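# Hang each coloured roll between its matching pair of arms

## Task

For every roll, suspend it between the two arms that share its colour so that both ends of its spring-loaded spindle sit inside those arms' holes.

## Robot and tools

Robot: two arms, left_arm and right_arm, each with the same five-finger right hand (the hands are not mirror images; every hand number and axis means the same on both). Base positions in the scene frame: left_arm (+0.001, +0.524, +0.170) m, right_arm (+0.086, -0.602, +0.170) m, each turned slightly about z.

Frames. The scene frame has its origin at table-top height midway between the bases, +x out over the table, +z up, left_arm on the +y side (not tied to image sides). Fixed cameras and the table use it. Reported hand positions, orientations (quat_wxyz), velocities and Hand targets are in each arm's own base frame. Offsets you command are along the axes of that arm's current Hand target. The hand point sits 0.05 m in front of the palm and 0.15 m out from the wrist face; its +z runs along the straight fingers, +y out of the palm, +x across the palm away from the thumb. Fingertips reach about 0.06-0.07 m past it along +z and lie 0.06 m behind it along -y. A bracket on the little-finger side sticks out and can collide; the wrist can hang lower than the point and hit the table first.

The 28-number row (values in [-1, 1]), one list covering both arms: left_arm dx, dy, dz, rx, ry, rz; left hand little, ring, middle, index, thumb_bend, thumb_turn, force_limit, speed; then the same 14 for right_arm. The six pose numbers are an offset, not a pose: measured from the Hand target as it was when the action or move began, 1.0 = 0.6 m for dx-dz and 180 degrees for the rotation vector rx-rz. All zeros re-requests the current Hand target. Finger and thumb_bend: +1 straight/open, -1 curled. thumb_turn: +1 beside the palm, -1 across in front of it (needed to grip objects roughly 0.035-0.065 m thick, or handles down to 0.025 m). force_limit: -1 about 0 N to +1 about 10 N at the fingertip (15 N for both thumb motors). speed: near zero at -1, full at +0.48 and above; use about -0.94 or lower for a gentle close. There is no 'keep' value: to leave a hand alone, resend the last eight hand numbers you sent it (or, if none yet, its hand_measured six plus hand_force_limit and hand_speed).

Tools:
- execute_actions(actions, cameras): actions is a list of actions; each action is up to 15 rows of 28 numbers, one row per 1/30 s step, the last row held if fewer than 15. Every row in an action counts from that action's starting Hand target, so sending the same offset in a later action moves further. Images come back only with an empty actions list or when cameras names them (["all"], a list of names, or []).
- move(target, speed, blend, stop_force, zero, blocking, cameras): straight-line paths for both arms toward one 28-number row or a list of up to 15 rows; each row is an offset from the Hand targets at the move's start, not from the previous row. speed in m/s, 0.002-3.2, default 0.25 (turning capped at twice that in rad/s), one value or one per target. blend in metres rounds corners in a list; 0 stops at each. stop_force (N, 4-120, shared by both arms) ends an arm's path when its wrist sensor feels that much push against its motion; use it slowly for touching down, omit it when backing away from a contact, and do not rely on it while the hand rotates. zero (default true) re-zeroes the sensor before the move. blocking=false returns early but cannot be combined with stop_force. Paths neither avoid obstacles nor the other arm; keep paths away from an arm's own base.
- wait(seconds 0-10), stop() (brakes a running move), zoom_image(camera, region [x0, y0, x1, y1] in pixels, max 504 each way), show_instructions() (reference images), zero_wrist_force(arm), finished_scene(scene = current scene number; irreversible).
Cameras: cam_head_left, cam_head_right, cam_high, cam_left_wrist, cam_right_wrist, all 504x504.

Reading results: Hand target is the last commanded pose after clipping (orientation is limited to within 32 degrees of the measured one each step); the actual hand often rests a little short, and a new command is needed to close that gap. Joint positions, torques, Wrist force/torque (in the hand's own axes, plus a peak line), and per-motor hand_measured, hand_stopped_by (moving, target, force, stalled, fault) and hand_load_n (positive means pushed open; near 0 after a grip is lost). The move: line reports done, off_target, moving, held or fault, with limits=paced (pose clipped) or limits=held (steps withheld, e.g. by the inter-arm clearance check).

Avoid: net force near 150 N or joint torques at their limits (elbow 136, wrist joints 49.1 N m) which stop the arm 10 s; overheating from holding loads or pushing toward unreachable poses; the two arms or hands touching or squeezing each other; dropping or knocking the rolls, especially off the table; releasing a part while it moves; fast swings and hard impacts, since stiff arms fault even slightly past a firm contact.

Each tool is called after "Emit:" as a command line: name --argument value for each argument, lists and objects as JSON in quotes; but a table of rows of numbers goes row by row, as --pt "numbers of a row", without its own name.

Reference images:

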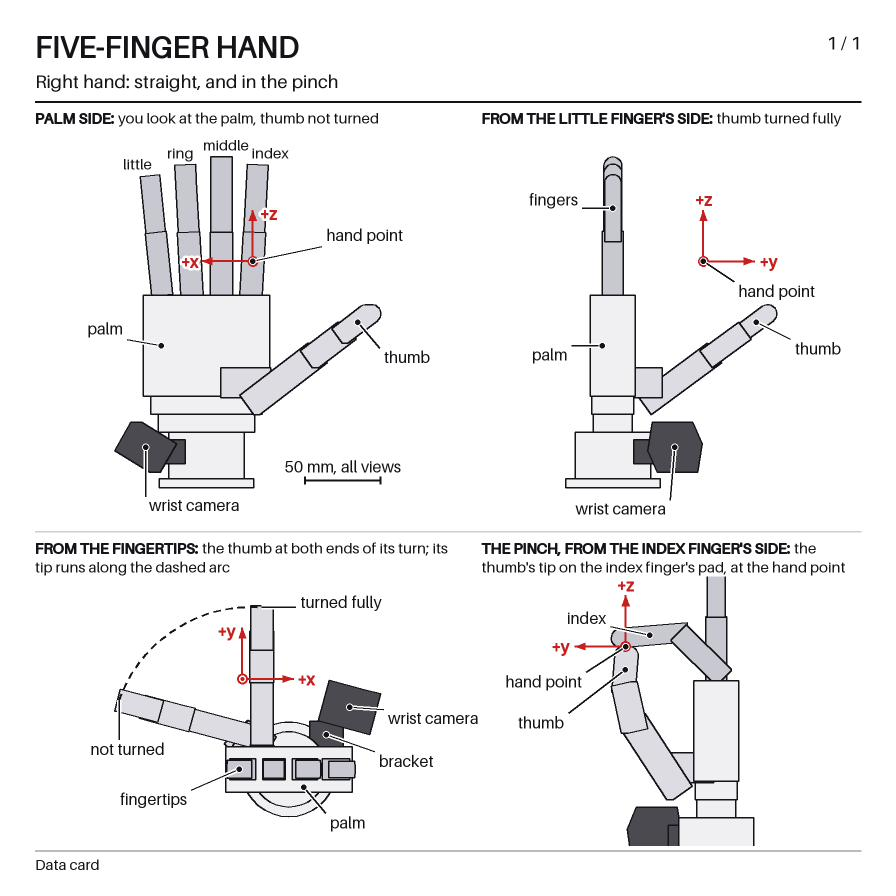

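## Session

Emit:
execute_actions --actions '[]'

Scene clock: 0.00 s.
left_arm: end_effector_position=(-0.1958, +0.5042, +0.5043) hand_measured=(+1.000, +1.000, +1.000, +1.000, +1.000, +1.000) hand_load_n=(+0.0, +0.5, +0.0, +0.0, +0.5, +0.0) hand_stopped_by=(target, target, target, target, target, target) hand_force_limit=0.00 hand_speed=-0.80 end_effector_quat_wxyz=(+0.073, +0.723, -0.687, +0.031) | right_arm: end_effector_position=(-0.0453, -0.5638, +0.4740) hand_measured=(+1.000, +1.000, +1.000, +1.000, +1.000, +1.000) hand_load_n=(+0.0, +0.0, +0.0, +0.0, +0.0, +0.0) hand_stopped_by=(target, target, target, target, target, target) hand_force_limit=0.00 hand_speed=-0.80 end_effector_quat_wxyz=(-0.084, +0.776, +0.625, +0.025)
Joint positions: left_arm=[1.463 -1.491 1.563 1.653 1.532 -1.733] | right_arm=[-2.021 -1.418 1.511 1.596 1.701 -1.799]
Joint velocities: within noise
Joint torques (N m): no reading
Wrist force (N): no reading
Wrist torque (N m): no reading
Wrist force, peak (N): no reading
Hand target: left_arm -0.1958, +0.5042, +0.5043; +0.073, +0.723, -0.687, +0.031 | right_arm -0.0453, -0.5638, +0.4740; -0.084, +0.776, +0.625, +0.025
camera_calibration:
cam_left_wrist: T_world_to_cam=[[-0.95084, -0.299121, 0.0801814, -0.0784225], [-0.23083, 0.857171, 0.460407, -0.716756], [-0.206447, 0.419265, -0.884079, 0.310937], [0, 0, 0, 1]] pos_world=[-0.175824, 0.460559, 0.611181]
cam_right_wrist: T_world_to_cam=[[0.99737, 0.0256776, -0.0677786, 0.0939018], [0.0551299, -0.875844, 0.479435, -0.733096], [-0.0470528, -0.48191, -0.874956, 0.251875], [0, 0, 0, 1]] pos_world=[-0.0413878, -0.523108, 0.578216]

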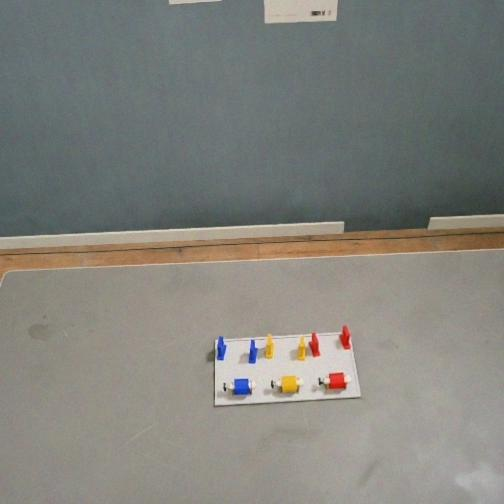

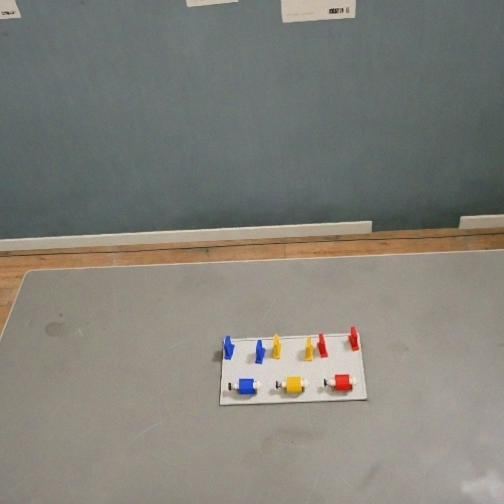

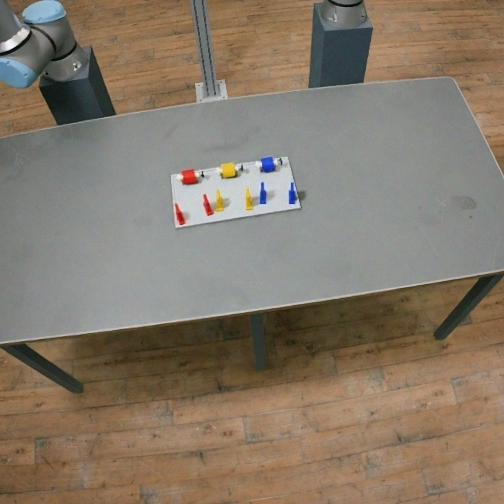

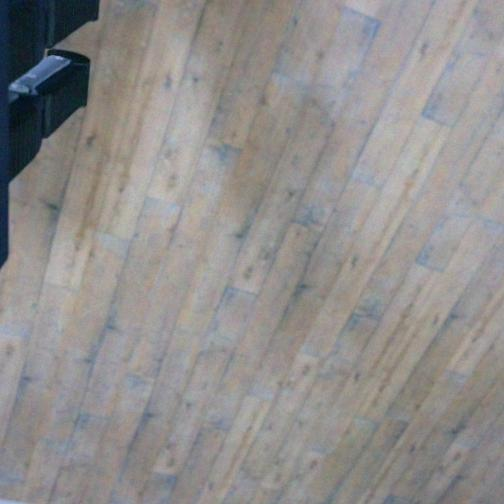

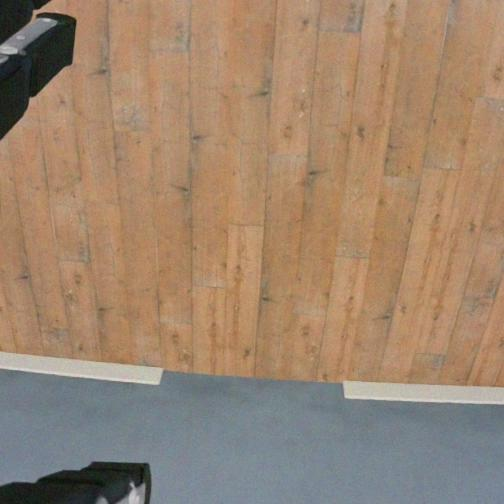

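Emit:
zoom_image --camera "cam_head_left" --region '[205, 325, 285, 415]'

Emit:
zoom_image --camera "cam_head_left" --region '[280, 320, 370, 410]'

Emit:
zoom_image --camera "cam_head_right" --region '[210, 325, 300, 415]'

Emit:
zoom_image --camera "cam_head_right" --region '[290, 320, 380, 410]'

Emit:
zoom_image --camera "cam_high" --region '[160, 150, 310, 235]'

Scaled by 5.600 from the camera's 504x504 image, which has a finer 720x720 frame.

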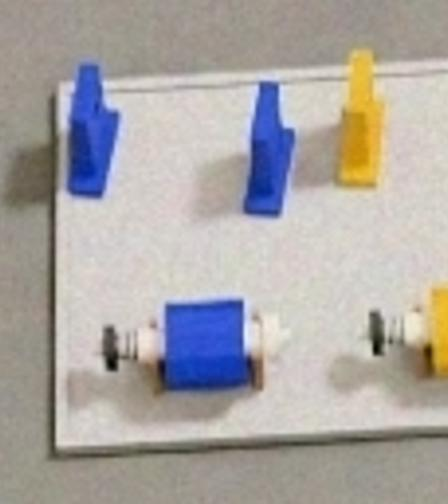

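Scaled by 5.600 from the camera's 504x504 image, which has a finer 720x720 frame.

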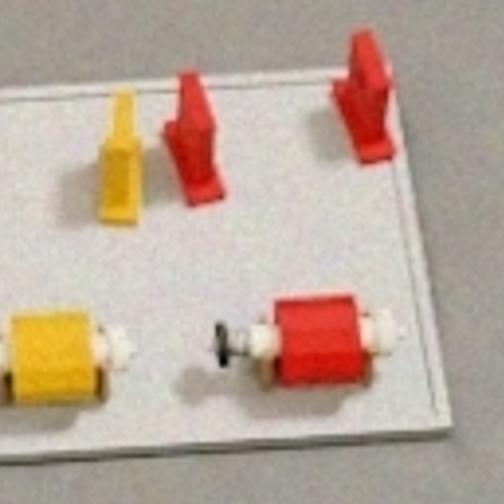

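Scaled by 5.600 from the camera's 504x504 image, which has a finer 720x720 frame.

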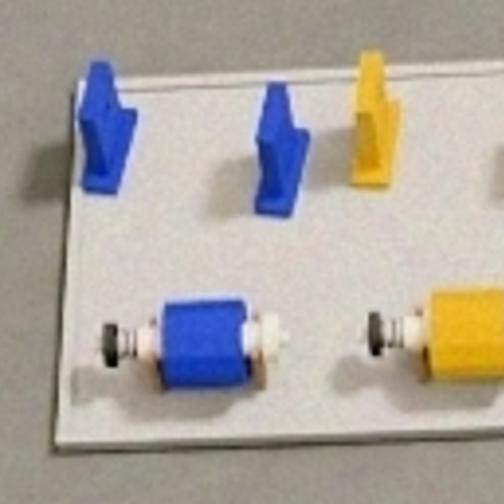

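Scaled by 5.600 from the camera's 504x504 image, which has a finer 720x720 frame.

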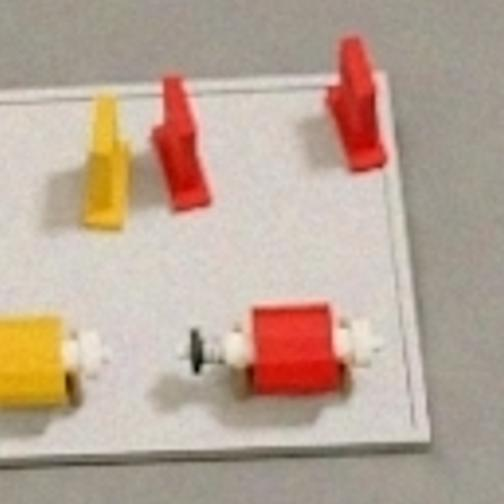

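Scaled by 3.360 from the camera's 504x504 image, which has a finer 720x720 frame.

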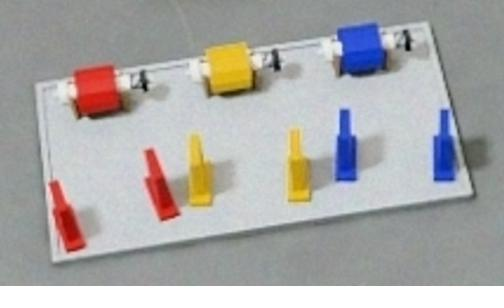

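Emit:
move --target '[-0.0328, -0.6587, -0.0393, 0.0496, 0.0393, 0.1345, 1, 1, 1, 1, 1, 1, 0, -0.8, 0.3363, 0.6522, -0.0098, 0.0356, -0.0246, -0.2442, 1, 1, 1, 1, 1, 1, 0, -0.8]' --speed 0.25

Scene clock: 167.90 s.
left_arm: end_effector_position=(+0.1984, +0.5456, +0.4999) hand_measured=(+1.000, +1.000, +1.000, +1.000, +1.000, +1.000) hand_load_n=(+0.0, +0.0, +0.0, +0.0, +0.0, +0.0) hand_stopped_by=(target, target, target, target, target, target) hand_force_limit=0.00 hand_speed=-0.80 end_effector_quat_wxyz=(-0.051, -0.563, +0.812, -0.143) | right_arm: end_effector_position=(+0.3800, -0.4501, +0.4702) hand_measured=(+1.000, +1.000, +1.000, +1.000, +1.000, +1.000) hand_load_n=(+0.0, +0.0, +0.0, +0.0, +0.0, +0.0) hand_stopped_by=(target, target, target, target, target, target) hand_force_limit=0.00 hand_speed=-0.80 end_effector_quat_wxyz=(-0.087, +0.480, +0.873, -0.009)
Joint positions: left_arm=[0.916 -1.343 1.39 1.711 1.811 -1.844] | right_arm=[-1.225 -1.378 1.47 1.598 1.698 -1.782]
Joint torques (N m): left_arm=[7.33 -61.56 -32.85 1.68 -1.09 -1.85] | right_arm=[17.62 -57.41 -34.81 2.55 2.52 0.56]
Wrist force (N): left_arm=[0.3 -0.1 -0.5] | right_arm=[0.0 -0.2 0.1]
Wrist torque (N m): left_arm=[0.01 -0.05 -0.09] | right_arm=[-0.01 0.02 -0.06]
Wrist force, peak (N): left_arm=[-1.3 -2.5 -0.4] | right_arm=[-0.6 -2.6 0.3]
Hand target: left_arm +0.1984, +0.5456, +0.4999; -0.051, -0.563, +0.812, -0.143 | right_arm +0.3801, -0.4500, +0.4702; -0.087, +0.480, +0.873, -0.009
Off the commanded pose: left_arm 0.000 m, 0 deg | right_arm 0.000 m, 0 deg.
move: done

Emit:
move --target '[0.1953, -0.703, 0.2485, 0.0532, 0.0421, 0.1441, 1, 1, 1, 1, 1, 1, 0, -0.8, 0.3625, 0.6693, 0.0192, 0.0359, -0.0249, -0.2463, 1, 1, 1, 1, 1, 1, 0, -0.8]' --speed 0.25

Scene clock: 181.83 s.
left_arm: end_effector_position=(+0.5599, +0.2600, +0.4598) hand_measured=(+1.000, +1.000, +1.000, +1.000, +1.000, +1.000) hand_load_n=(+0.0, +0.0, +0.0, +0.0, +0.0, +0.0) hand_stopped_by=(target, target, target, target, target, target) hand_force_limit=0.00 hand_speed=-0.80 end_effector_quat_wxyz=(-0.024, -0.359, +0.898, -0.254) | right_arm: end_effector_position=(+0.6004, -0.0504, +0.4505) hand_measured=(+1.000, +1.000, +1.000, +1.000, +1.000, +1.000) hand_load_n=(+0.0, +0.0, +0.0, +0.0, +0.0, +0.0) hand_stopped_by=(target, target, target, target, target, target) hand_force_limit=0.00 hand_speed=-0.80 end_effector_quat_wxyz=(-0.077, +0.110, +0.990, -0.042)
Joint positions: left_arm=[0.27 -1.31 1.391 1.481 2.086 -2.063] | right_arm=[-0.431 -1.352 1.473 1.57 1.698 -1.773]
Joint torques (N m): left_arm=[-2.49 -69.89 -29.45 6.15 -1.34 2.56] | right_arm=[19.31 -60.26 -34.26 3.61 2.15 0.86]
Wrist force (N): left_arm=[-0.2 -0.8 -0.7] | right_arm=[0.1 -0.6 0.1]
Wrist torque (N m): left_arm=[-0.14 0.04 -0.04] | right_arm=[-0.03 -0.02 -0.10]
Wrist force, peak (N): left_arm=[-0.4 1.9 -1.7] | right_arm=[-1.5 -2.3 0.1]
Hand target: left_arm +0.5599, +0.2600, +0.4598; -0.024, -0.359, +0.898, -0.254 | right_arm +0.6004, -0.0503, +0.4504; -0.077, +0.110, +0.990, -0.042
Off the commanded pose: left_arm 0.000 m, 0 deg | right_arm 0.000 m, 0 deg.
move: done

Emit:
move --target '[0.2965, -0.3955, 0.4298, 0.0461, 0.0365, 0.1249, 1, 1, 1, 1, 1, 1, 0, -0.8, 0.187, 0.5287, 0.092, 0.0358, -0.025, -0.2461, 1, 1, 1, 1, 1, 1, 0, -0.8]' --speed 0.25

Scene clock: 194.63 s.
left_arm: end_effector_position=(+0.6195, -0.1200, +0.3792) hand_measured=(+1.000, +1.000, +1.000, +1.000, +1.000, +1.000) hand_load_n=(+0.0, +0.0, +0.0, +0.0, +0.0, -0.5) hand_stopped_by=(target, target, target, target, target, target) hand_force_limit=0.00 hand_speed=-0.80 end_effector_quat_wxyz=(+0.001, -0.163, +0.927, -0.337) | right_arm: end_effector_position=(+0.5502, +0.2796, +0.3807) hand_measured=(+1.000, +1.000, +1.000, +1.000, +1.000, +1.000) hand_load_n=(+0.0, +0.0, +0.0, +0.0, +0.0, +0.0) hand_stopped_by=(target, target, target, target, target, target) hand_force_limit=0.00 hand_speed=-0.80 end_effector_quat_wxyz=(-0.055, -0.278, +0.957, -0.068)
Joint positions: left_arm=[-0.315 -1.401 1.603 0.999 2.165 -2.348] | right_arm=[0.139 -1.296 1.52 1.436 1.721 -1.99]
Joint torques (N m): left_arm=[-9.65 -70.16 -43.55 2.24 0.06 1.93] | right_arm=[14.67 -69.12 -29.9 6.52 1.23 3.77]
Wrist force (N): left_arm=[-0.1 -0.9 -0.9] | right_arm=[0.4 -0.6 0.2]
Wrist torque (N m): left_arm=[-0.14 0.08 -0.01] | right_arm=[-0.05 -0.09 0.06]
Wrist force, peak (N): left_arm=[-1.3 0.5 -2.3] | right_arm=[-0.4 -2.5 -0.1]
Hand target: left_arm +0.6195, -0.1201, +0.3793; +0.001, -0.163, +0.927, -0.337 | right_arm +0.5501, +0.2796, +0.3807; -0.055, -0.278, +0.957, -0.068
Off the commanded pose: left_arm 0.000 m, 0 deg | right_arm 0.000 m, 0 deg.
move: done

Emit:
move --target '[0.2368, 0.0008, 0.5258, 0.0283, 0.0226, 0.0769, 1, 1, 1, 1, 1, 1, 0, -0.8, 0.1062, 0.2622, 0.2938, 0.2240, -0.2061, -0.3634, 1, 1, 1, 1, 1, 1, 0, -0.8]' --speed 0.25 --cameras '["all"]'

Scene clock: 220.67 s.
left_arm: end_effector_position=(+0.5198, -0.3598, +0.1504) hand_measured=(+1.000, +1.000, +1.000, +1.000, +1.000, +1.000) hand_load_n=(+0.0, +0.0, +0.0, +0.0, +0.0, +0.0) hand_stopped_by=(target, target, target, target, target, target) hand_force_limit=0.00 hand_speed=-0.80 end_effector_quat_wxyz=(+0.016, -0.037, +0.924, -0.381) | right_arm: end_effector_position=(+0.4000, +0.3497, +0.2005) hand_measured=(+1.000, +1.000, +1.000, +1.000, +1.000, +1.000) hand_load_n=(+0.0, +0.0, +0.0, +0.0, +0.0, +0.0) hand_stopped_by=(target, target, target, target, target, target) hand_force_limit=0.00 hand_speed=-0.80 end_effector_quat_wxyz=(-0.295, +0.739, -0.554, +0.246)
Joint positions: left_arm=[-0.766 -1.37 1.98 0.321 2.056 -2.581] | right_arm=[0.369 -1.68 2.177 0.289 1.667 -3.097]
Joint torques (N m): left_arm=[18.74 -66.16 -38.95 2.79 1.87 2.67] | right_arm=[-19.56 -24.07 -40.61 0.09 3.11 -0.12]
Wrist force (N): left_arm=[-0.4 -1.5 -0.5] | right_arm=[-0.1 -0.3 1.0]
Wrist torque (N m): left_arm=[-0.25 0.12 0.00] | right_arm=[0.13 -0.06 -0.09]
Wrist force, peak (N): left_arm=[-0.8 -0.9 -1.7] | right_arm=[0.1 -1.6 0.2]
Hand target: left_arm +0.5199, -0.3598, +0.1505; +0.016, -0.037, +0.924, -0.381 | right_arm +0.4001, +0.3496, +0.2004; -0.295, +0.739, -0.554, +0.246
Off the commanded pose: left_arm 0.000 m, 0 deg | right_arm 0.000 m, 0 deg.
move: done
camera_calibration:
cam_left_wrist: T_world_to_cam=[[-0.307916, 0.65083, -0.693979, 0.495937], [0.744922, 0.618668, 0.249682, -0.209333], [0.591844, -0.440079, -0.675316, -0.247451], [0, 0, 0, 1]] pos_world=[0.455096, -0.302161, 0.22933]
cam_right_wrist: T_world_to_cam=[[-0.588907, -0.429389, -0.684699, 0.525092], [-0.75443, 0.595916, 0.275171, 0.0236299], [0.289868, 0.678608, -0.674883, -0.106993], [0, 0, 0, 1]] pos_world=[0.358071, 0.283993, 0.28082]

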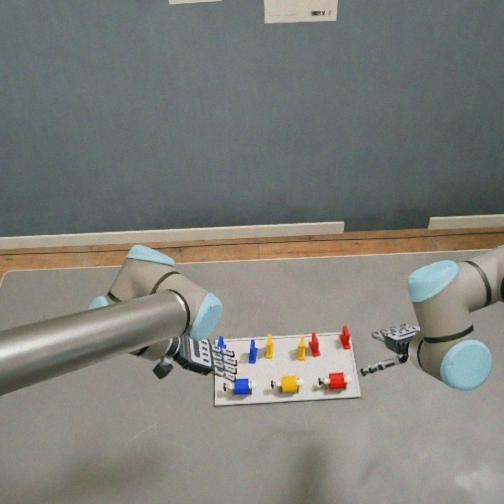

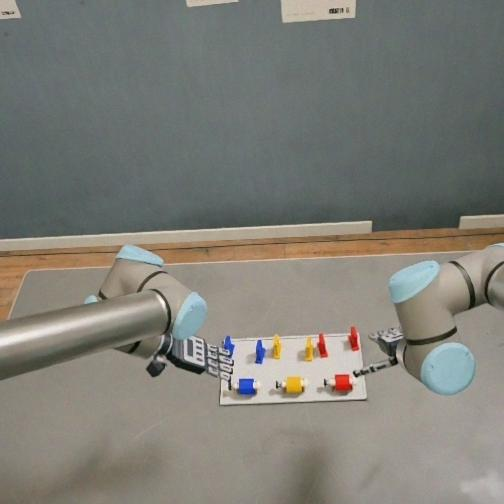

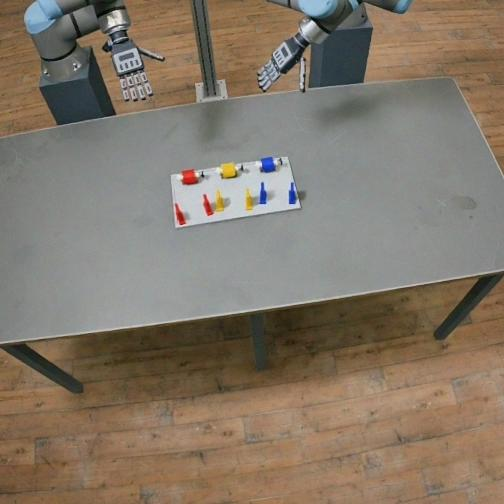

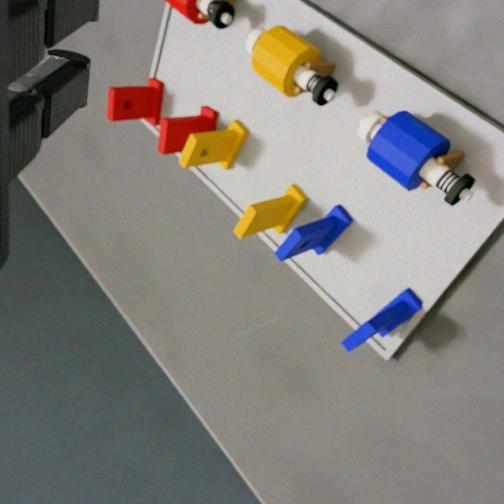

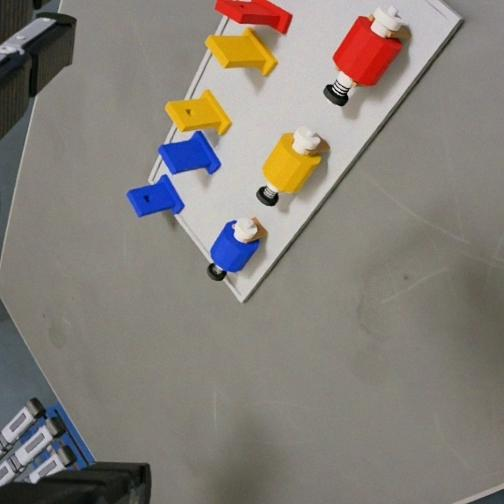

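Emit:
execute_actions --actions '[]' --cameras '["all"]'

Scene clock: 250.57 s.
left_arm: end_effector_position=(+0.5199, -0.3598, +0.1505) hand_measured=(+1.000, +1.000, +1.000, +1.000, +1.000, +1.000) hand_load_n=(+0.0, +0.0, +0.0, +0.0, +0.0, +0.0) hand_stopped_by=(target, target, target, target, target, target) hand_force_limit=0.00 hand_speed=-0.80 end_effector_quat_wxyz=(+0.016, -0.037, +0.924, -0.381) | right_arm: end_effector_position=(+0.4001, +0.3496, +0.2004) hand_measured=(+1.000, +1.000, +1.000, +1.000, +1.000, +1.000) hand_load_n=(+0.0, +0.0, +0.0, +0.0, +0.0, -0.5) hand_stopped_by=(target, target, target, target, target, target) hand_force_limit=0.00 hand_speed=-0.80 end_effector_quat_wxyz=(-0.295, +0.739, -0.554, +0.246)
Joint positions: left_arm=[-0.766 -1.371 1.98 0.321 2.056 -2.581] | right_arm=[0.369 -1.68 2.177 0.289 1.667 -3.097]
Joint velocities: within noise
Joint torques (N m): left_arm=[23.89 -65.79 -38.32 0.39 1.9 2.44] | right_arm=[-19.99 -18.38 -29.25 -0.31 3.73 -3.26]
Wrist force (N): left_arm=[-0.4 -0.7 -0.9] | right_arm=[0.1 0.0 1.0]
Wrist torque (N m): left_arm=[-0.10 0.13 0.01] | right_arm=[0.17 -0.09 -0.06]
Wrist force, peak (N): left_arm=[-0.8 -1.4 -0.9] | right_arm=[0.5 -0.5 1.1]
Hand target: left_arm +0.5199, -0.3598, +0.1505; +0.016, -0.037, +0.924, -0.381 | right_arm +0.4001, +0.3496, +0.2004; -0.295, +0.739, -0.554, +0.246
Off the commanded pose: left_arm 0.000 m, 0 deg | right_arm 0.000 m, 0 deg.
camera_calibration:
cam_left_wrist: T_world_to_cam=[[-0.307813, 0.650638, -0.694206, 0.495984], [0.744891, 0.618733, 0.249614, -0.209383], [0.591936, -0.440273, -0.675108, -0.247592], [0, 0, 0, 1]] pos_world=[0.455196, -0.302162, 0.229428]
cam_right_wrist: T_world_to_cam=[[-0.588884, -0.429394, -0.684717, 0.524978], [-0.754406, 0.595997, 0.275063, 0.0237163], [0.289979, 0.678534, -0.67491, -0.107003], [0, 0, 0, 1]] pos_world=[0.358071, 0.283893, 0.28072]

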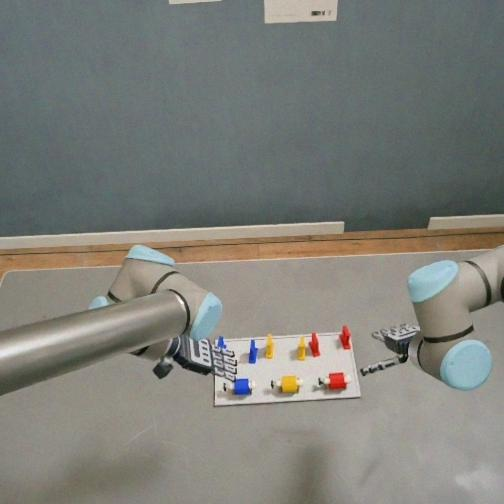

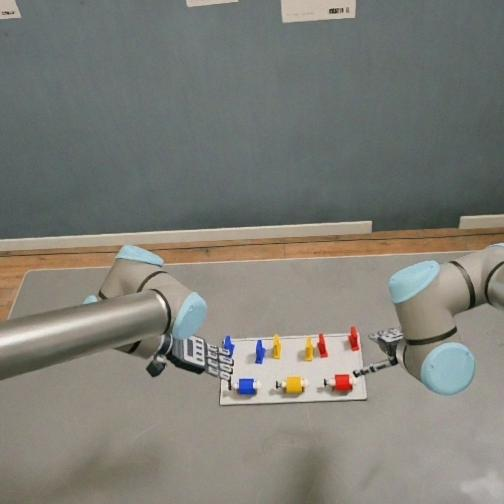

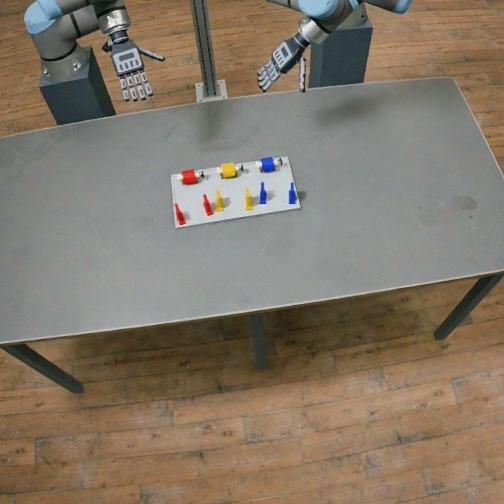

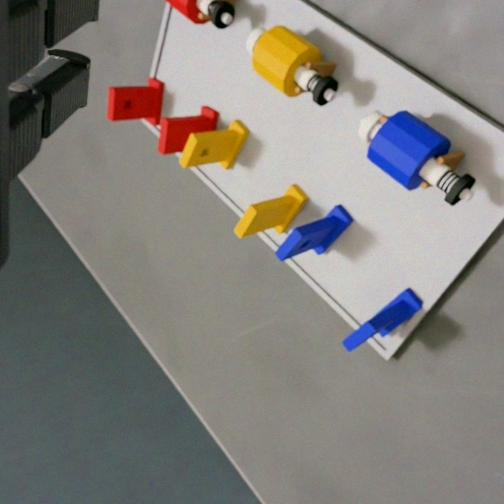

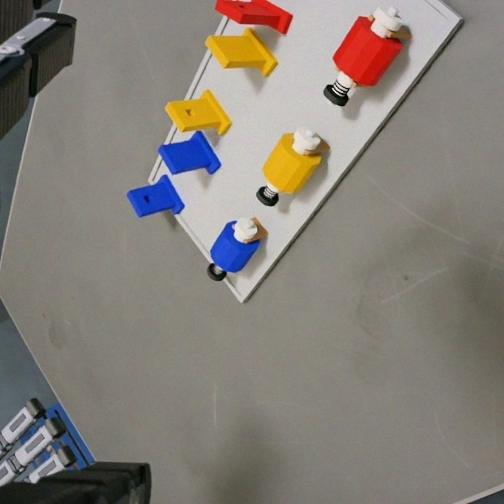

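Emit:
zoom_image --camera "cam_left_wrist" --region '[210, 170, 440, 370]'

Emit:
zoom_image --camera "cam_left_wrist" --region '[90, 60, 330, 260]'

Emit:
zoom_image --camera "cam_right_wrist" --region '[110, 70, 290, 230]'

Emit:
zoom_image --camera "cam_right_wrist" --region '[190, 0, 430, 120]'

Emit:
zoom_image --camera "cam_right_wrist" --region '[190, 110, 350, 300]'

Scaled by 2.191 from the camera's 504x504 image, which has a finer 720x720 frame.

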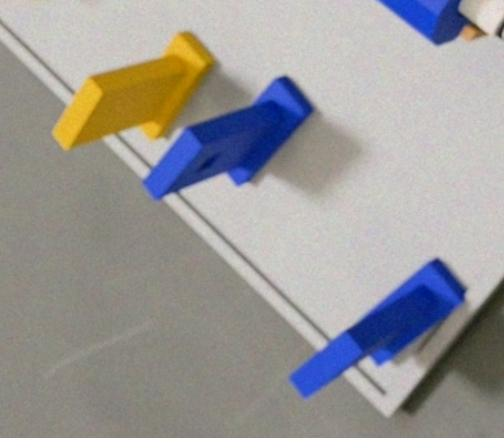

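Scaled by 2.100 from the camera's 504x504 image, which has a finer 720x720 frame.

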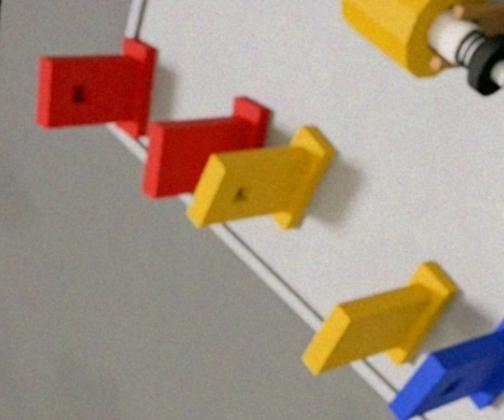

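Scaled by 2.800 from the camera's 504x504 image, which has a finer 720x720 frame.

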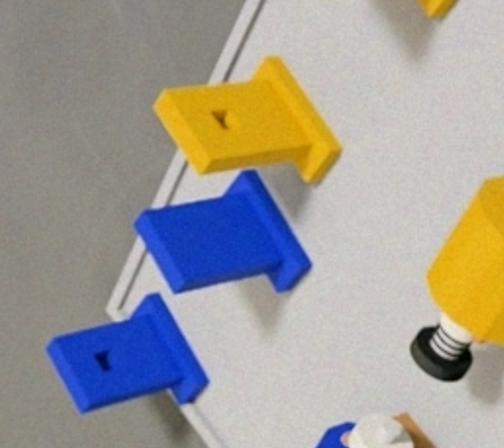

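Scaled by 2.100 from the camera's 504x504 image, which has a finer 720x720 frame.

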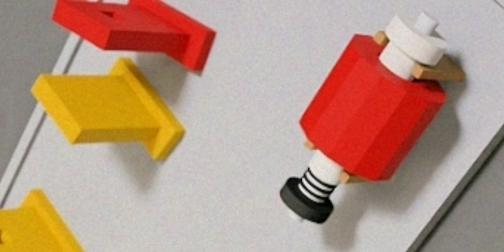

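Scaled by 2.653 from the camera's 504x504 image, which has a finer 720x720 frame.

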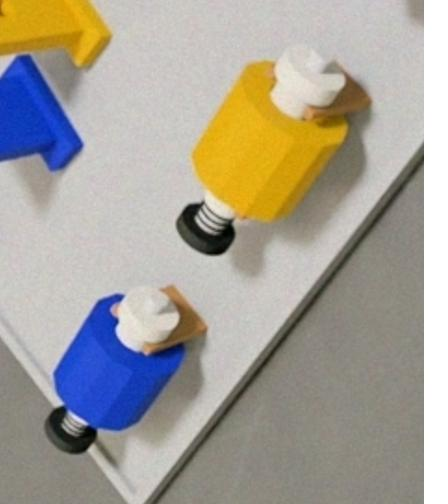

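Emit:
zoom_image --camera "cam_left_wrist" --region '[335, 280, 435, 360]'

Emit:
zoom_image --camera "cam_left_wrist" --region '[260, 195, 360, 275]'

Emit:
zoom_image --camera "cam_left_wrist" --region '[220, 170, 320, 250]'

Emit:
zoom_image --camera "cam_left_wrist" --region '[160, 100, 260, 180]'

Emit:
zoom_image --camera "cam_left_wrist" --region '[95, 65, 195, 145]'

Scaled by 5.040 from the camera's 504x504 image, which has a finer 720x720 frame.

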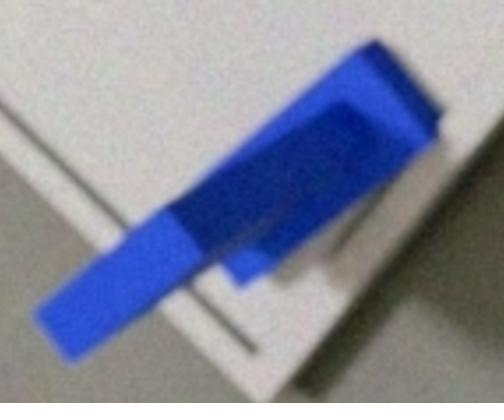

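Scaled by 5.040 from the camera's 504x504 image, which has a finer 720x720 frame.

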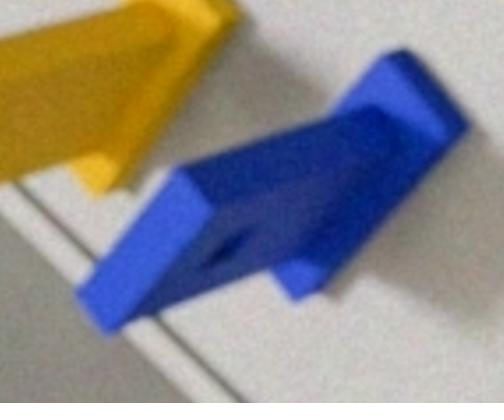

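Scaled by 5.040 from the camera's 504x504 image, which has a finer 720x720 frame.

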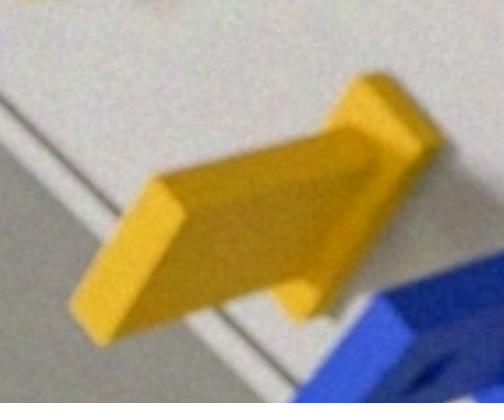

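Scaled by 5.040 from the camera's 504x504 image, which has a finer 720x720 frame.

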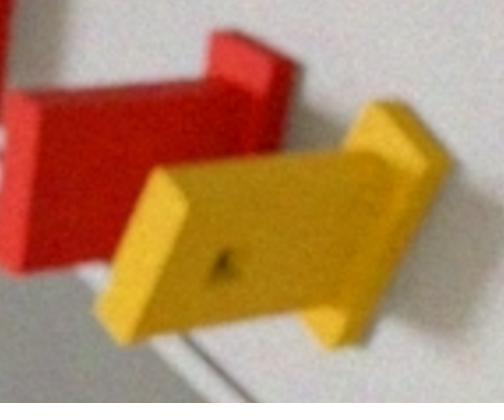

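Scaled by 5.040 from the camera's 504x504 image, which has a finer 720x720 frame.

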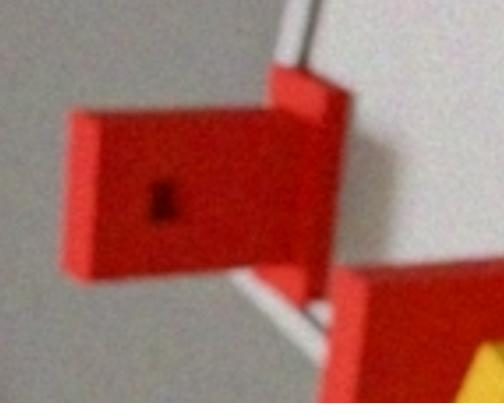

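Emit:
zoom_image --camera "cam_right_wrist" --region '[150, 120, 230, 180]'

Emit:
zoom_image --camera "cam_right_wrist" --region '[120, 165, 200, 225]'

Emit:
zoom_image --camera "cam_right_wrist" --region '[155, 80, 235, 140]'

Emit:
zoom_image --camera "cam_right_wrist" --region '[200, 15, 300, 90]'

Emit:
zoom_image --camera "cam_right_wrist" --region '[200, 210, 280, 290]'

Emit:
zoom_image --camera "cam_right_wrist" --region '[245, 120, 345, 215]'

Scaled by 6.300 from the camera's 504x504 image, which has a finer 720x720 frame.

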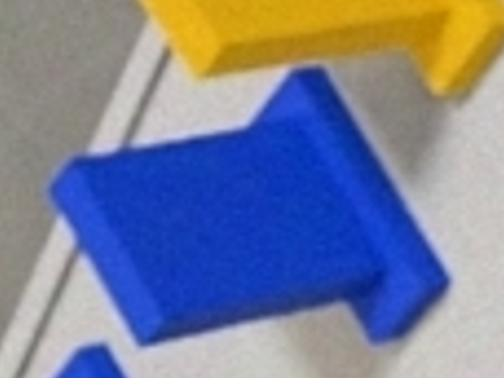

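Scaled by 6.300 from the camera's 504x504 image, which has a finer 720x720 frame.

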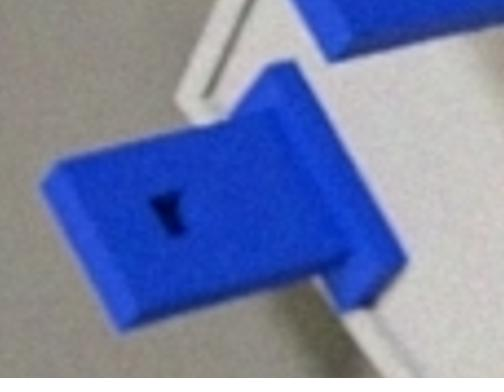

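Scaled by 6.300 from the camera's 504x504 image, which has a finer 720x720 frame.

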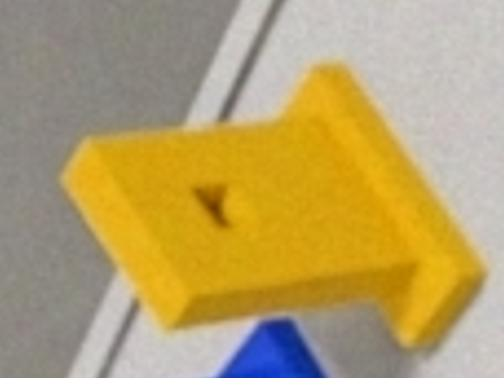

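Scaled by 5.040 from the camera's 504x504 image, which has a finer 720x720 frame.

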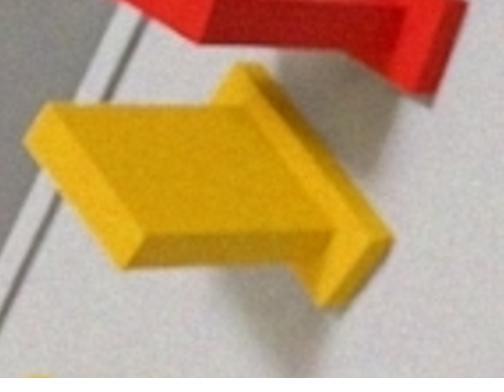

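Scaled by 6.300 from the camera's 504x504 image, which has a finer 720x720 frame.

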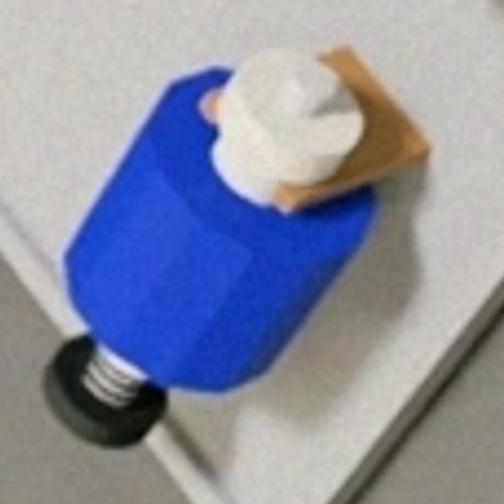

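Scaled by 5.040 from the camera's 504x504 image, which has a finer 720x720 frame.

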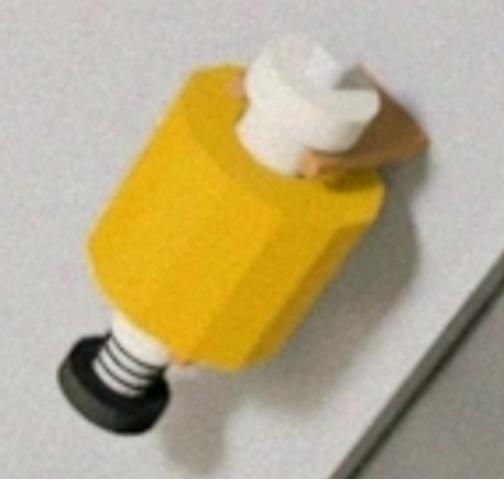

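Emit:
zoom_image --camera "cam_left_wrist" --region '[350, 100, 480, 210]'

Emit:
zoom_image --camera "cam_left_wrist" --region '[240, 10, 350, 110]'

Emit:
zoom_image --camera "cam_right_wrist" --region '[310, 0, 420, 110]'

Scaled by 3.877 from the camera's 504x504 image, which has a finer 720x720 frame.

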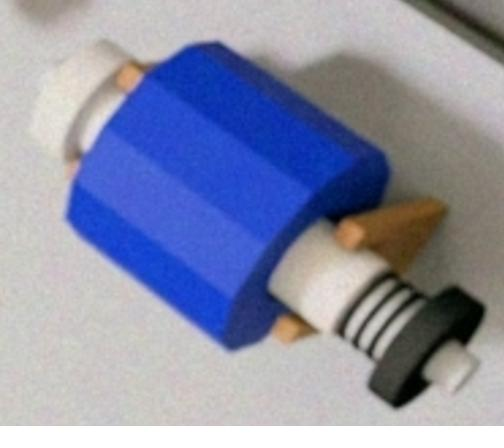

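Scaled by 4.582 from the camera's 504x504 image, which has a finer 720x720 frame.

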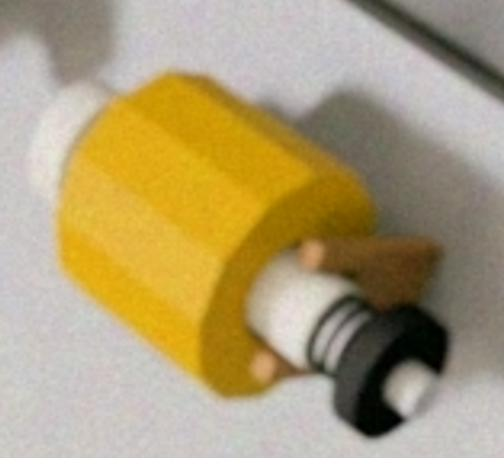

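Scaled by 4.582 from the camera's 504x504 image, which has a finer 720x720 frame.

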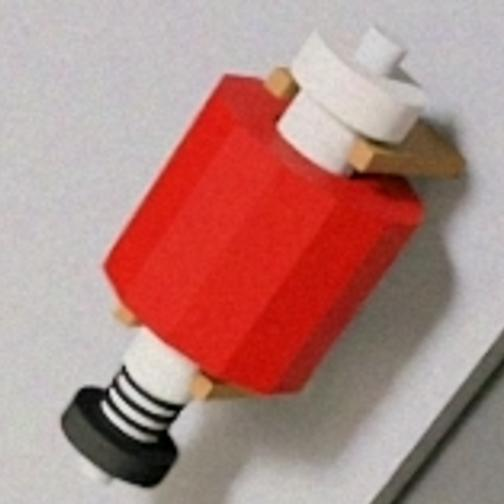

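Emit:
move --pt "-0.0275 0.1762 -0.2935 0 0 0 1 1 1 1 1 1 0 -0.8 0 0 0 0 0 0 0.35 0.35 0.35 0.35 1 -1 0 -0.5" --pt "-0.0275 0.1762 -0.2935 0 0 0 1 1 1 1 1 1 0 -0.8 -0.5356 -0.0976 0.4721 -0.0020 0.0394 0.0392 0.35 0.35 0.35 0.35 1 -1 0 -0.5" --speed 0.15 --cameras '["cam_right_wrist","cam_left_wrist"]'

Scene clock: 525.30 s.
left_arm: end_effector_position=(+0.5201, -0.1600, +0.2010) hand_measured=(+1.000, +1.000, +1.000, +1.000, +1.000, +1.000) hand_load_n=(-0.5, +0.0, +0.0, +0.0, +0.0, -0.5) hand_stopped_by=(target, target, target, target, target, target) hand_force_limit=0.00 hand_speed=-0.80 end_effector_quat_wxyz=(+0.016, -0.037, +0.924, -0.381) | right_arm: end_effector_position=(+0.5495, +0.7181, +0.0307) hand_measured=(+0.350, +0.350, +0.350, +0.350, +1.000, -1.000) hand_load_n=(+0.0, +0.5, +0.0, +0.0, +0.0, +0.0) hand_stopped_by=(target, target, target, target, target, target) hand_force_limit=0.00 hand_speed=-0.50 end_effector_quat_wxyz=(-0.273, +0.688, -0.616, +0.271)
Joint positions: left_arm=[-0.41 -1.456 2.02 0.568 2.241 -2.216] | right_arm=[0.813 -0.872 1.458 0.351 2.079 -2.608]
Joint torques (N m): left_arm=[21.8 -25.69 -22.73 4.79 -1.83 2.28] | right_arm=[-20.93 -84.5 -39.41 1.18 -1.42 -3.08]
Wrist force (N): left_arm=[-0.6 -1.0 -0.7] | right_arm=[0.3 -1.1 1.1]
Wrist torque (N m): left_arm=[-0.11 0.16 0.03] | right_arm=[0.09 -0.17 0.21]
Wrist force, peak (N): left_arm=[-0.6 -2.0 0.8] | right_arm=[-1.0 -0.9 2.1]
Hand target: left_arm +0.5201, -0.1600, +0.2010; +0.016, -0.037, +0.924, -0.381 | right_arm +0.5497, +0.7180, +0.0307; -0.273, +0.688, -0.616, +0.271
Off the commanded pose: left_arm 0.000 m, 0 deg | right_arm 0.000 m, 0 deg.
move: done
camera_calibration:
cam_left_wrist: T_world_to_cam=[[-0.307813, 0.650638, -0.694206, 0.401105], [0.744891, 0.618733, 0.249614, -0.34576], [0.591936, -0.440273, -0.675108, -0.125651], [0, 0, 0, 1]] pos_world=[0.455396, -0.102362, 0.279928]
cam_right_wrist: T_world_to_cam=[[-0.654466, -0.320469, -0.684817, 0.612899], [-0.639399, 0.717987, 0.27507, -0.187262], [0.403538, 0.617895, -0.674805, -0.533803], [0, 0, 0, 1]] pos_world=[0.496796, 0.660701, 0.111021]
Images, in order (width x height): cam_left_wrist 504x504, cam_right_wrist 504x504.

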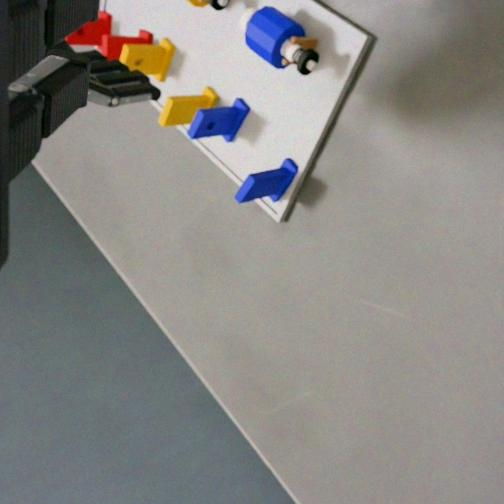

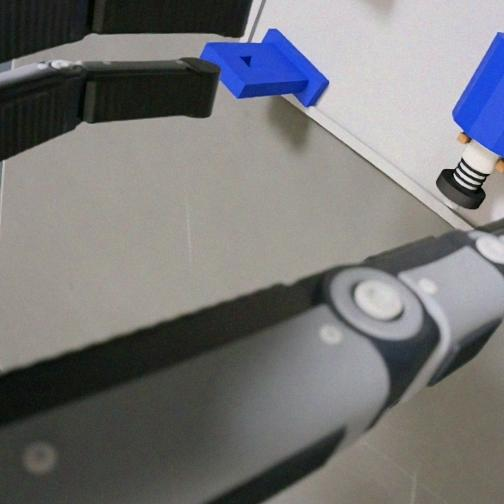

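Emit:
move --target '[0,0,0,0,0,0,1,1,1,1,1,1,0,-0.8,-0.0089,0.1735,0.1725,0,0,0,0.35,0.35,0.35,0.35,1,-1,0,-0.5]' --speed 0.07 --stop_force 6 --cameras '["all"]'

Scene clock: 541.47 s.
left_arm: end_effector_position=(+0.5201, -0.1600, +0.2010) hand_measured=(+1.000, +1.000, +1.000, +1.000, +1.000, +1.000) hand_load_n=(+0.0, +0.0, +0.0, -0.5, +0.0, +0.0) hand_stopped_by=(target, target, target, target, target, target) hand_force_limit=0.00 hand_speed=-0.80 end_effector_quat_wxyz=(+0.016, -0.037, +0.924, -0.381) | right_arm: end_effector_position=(+0.5497, +0.7180, -0.1162) hand_measured=(+0.350, +0.350, +0.350, +0.350, +1.000, -1.000) hand_load_n=(+0.0, +0.0, +0.0, +0.0, +0.0, +0.0) hand_stopped_by=(target, target, target, target, target, target) hand_force_limit=0.00 hand_speed=-0.50 end_effector_quat_wxyz=(-0.273, +0.688, -0.616, +0.271)
Joint positions: left_arm=[-0.41 -1.456 2.02 0.568 2.241 -2.216] | right_arm=[0.813 -0.72 1.491 0.167 2.079 -2.608]
Joint torques (N m): left_arm=[22.09 -26.88 -21.78 4.82 -1.74 2.4] | right_arm=[-18.59 -111.17 -39.91 4.7 -0.9 -2.88]
Wrist force (N): left_arm=[-0.5 -0.7 -0.6] | right_arm=[0.4 -0.8 1.1]
Wrist torque (N m): left_arm=[-0.08 0.14 0.05] | right_arm=[0.15 -0.17 0.29]
Wrist force, peak (N): left_arm=[-0.1 -1.1 -1.3] | right_arm=[0.5 -1.9 0.6]
Hand target: left_arm +0.5201, -0.1600, +0.2010; +0.016, -0.037, +0.924, -0.381 | right_arm +0.5497, +0.7180, -0.1162; -0.273, +0.688, -0.616, +0.271
Off the commanded pose: left_arm 0.000 m, 0 deg | right_arm 0.000 m, 0 deg.
move: done
camera_calibration:
cam_left_wrist: T_world_to_cam=[[-0.307813, 0.650638, -0.694206, 0.401105], [0.744891, 0.618733, 0.249614, -0.34576], [0.591936, -0.440273, -0.675108, -0.125651], [0, 0, 0, 1]] pos_world=[0.455396, -0.102362, 0.279928]
cam_right_wrist: T_world_to_cam=[[-0.654503, -0.320356, -0.684834, 0.512341], [-0.639308, 0.718059, 0.275094, -0.146747], [0.403623, 0.61787, -0.674778, -0.632974], [0, 0, 0, 1]] pos_world=[0.496996, 0.6606, -0.0358793]

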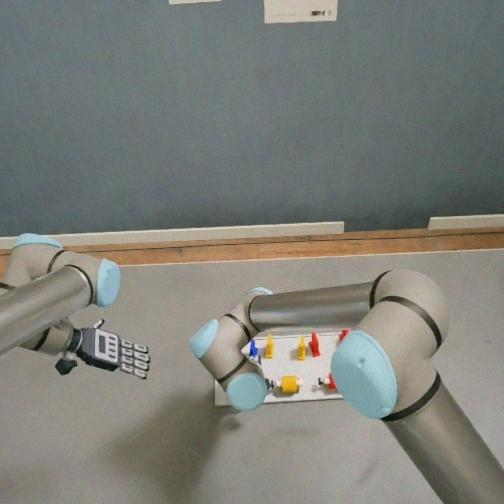

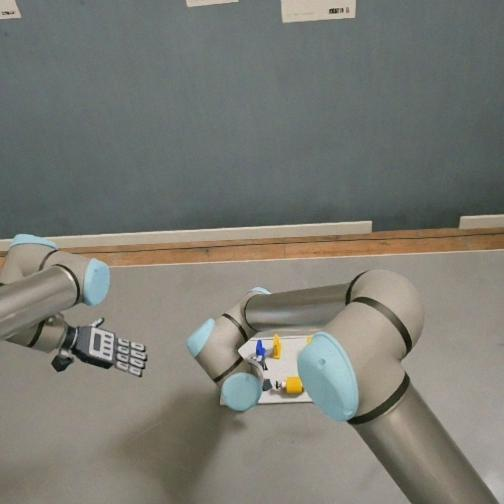

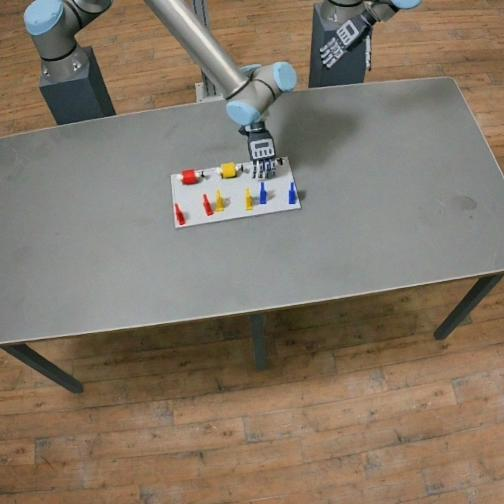

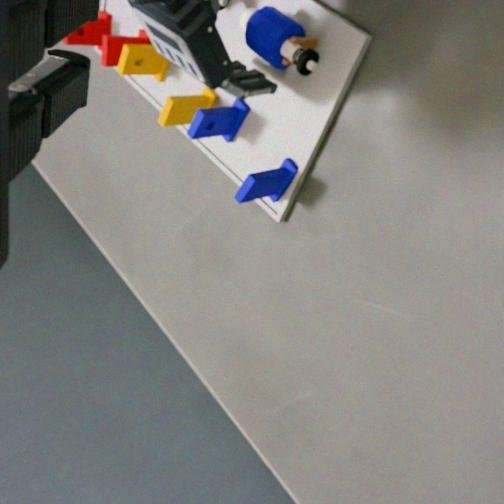

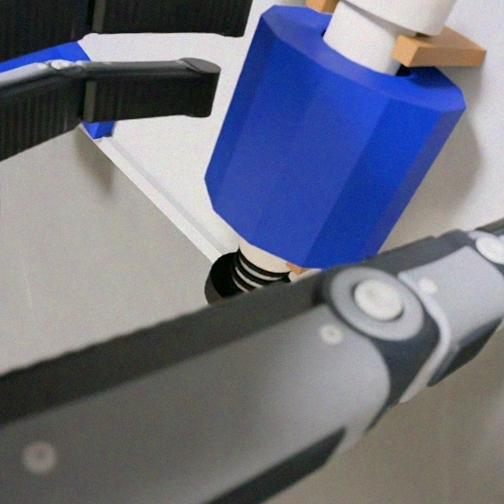

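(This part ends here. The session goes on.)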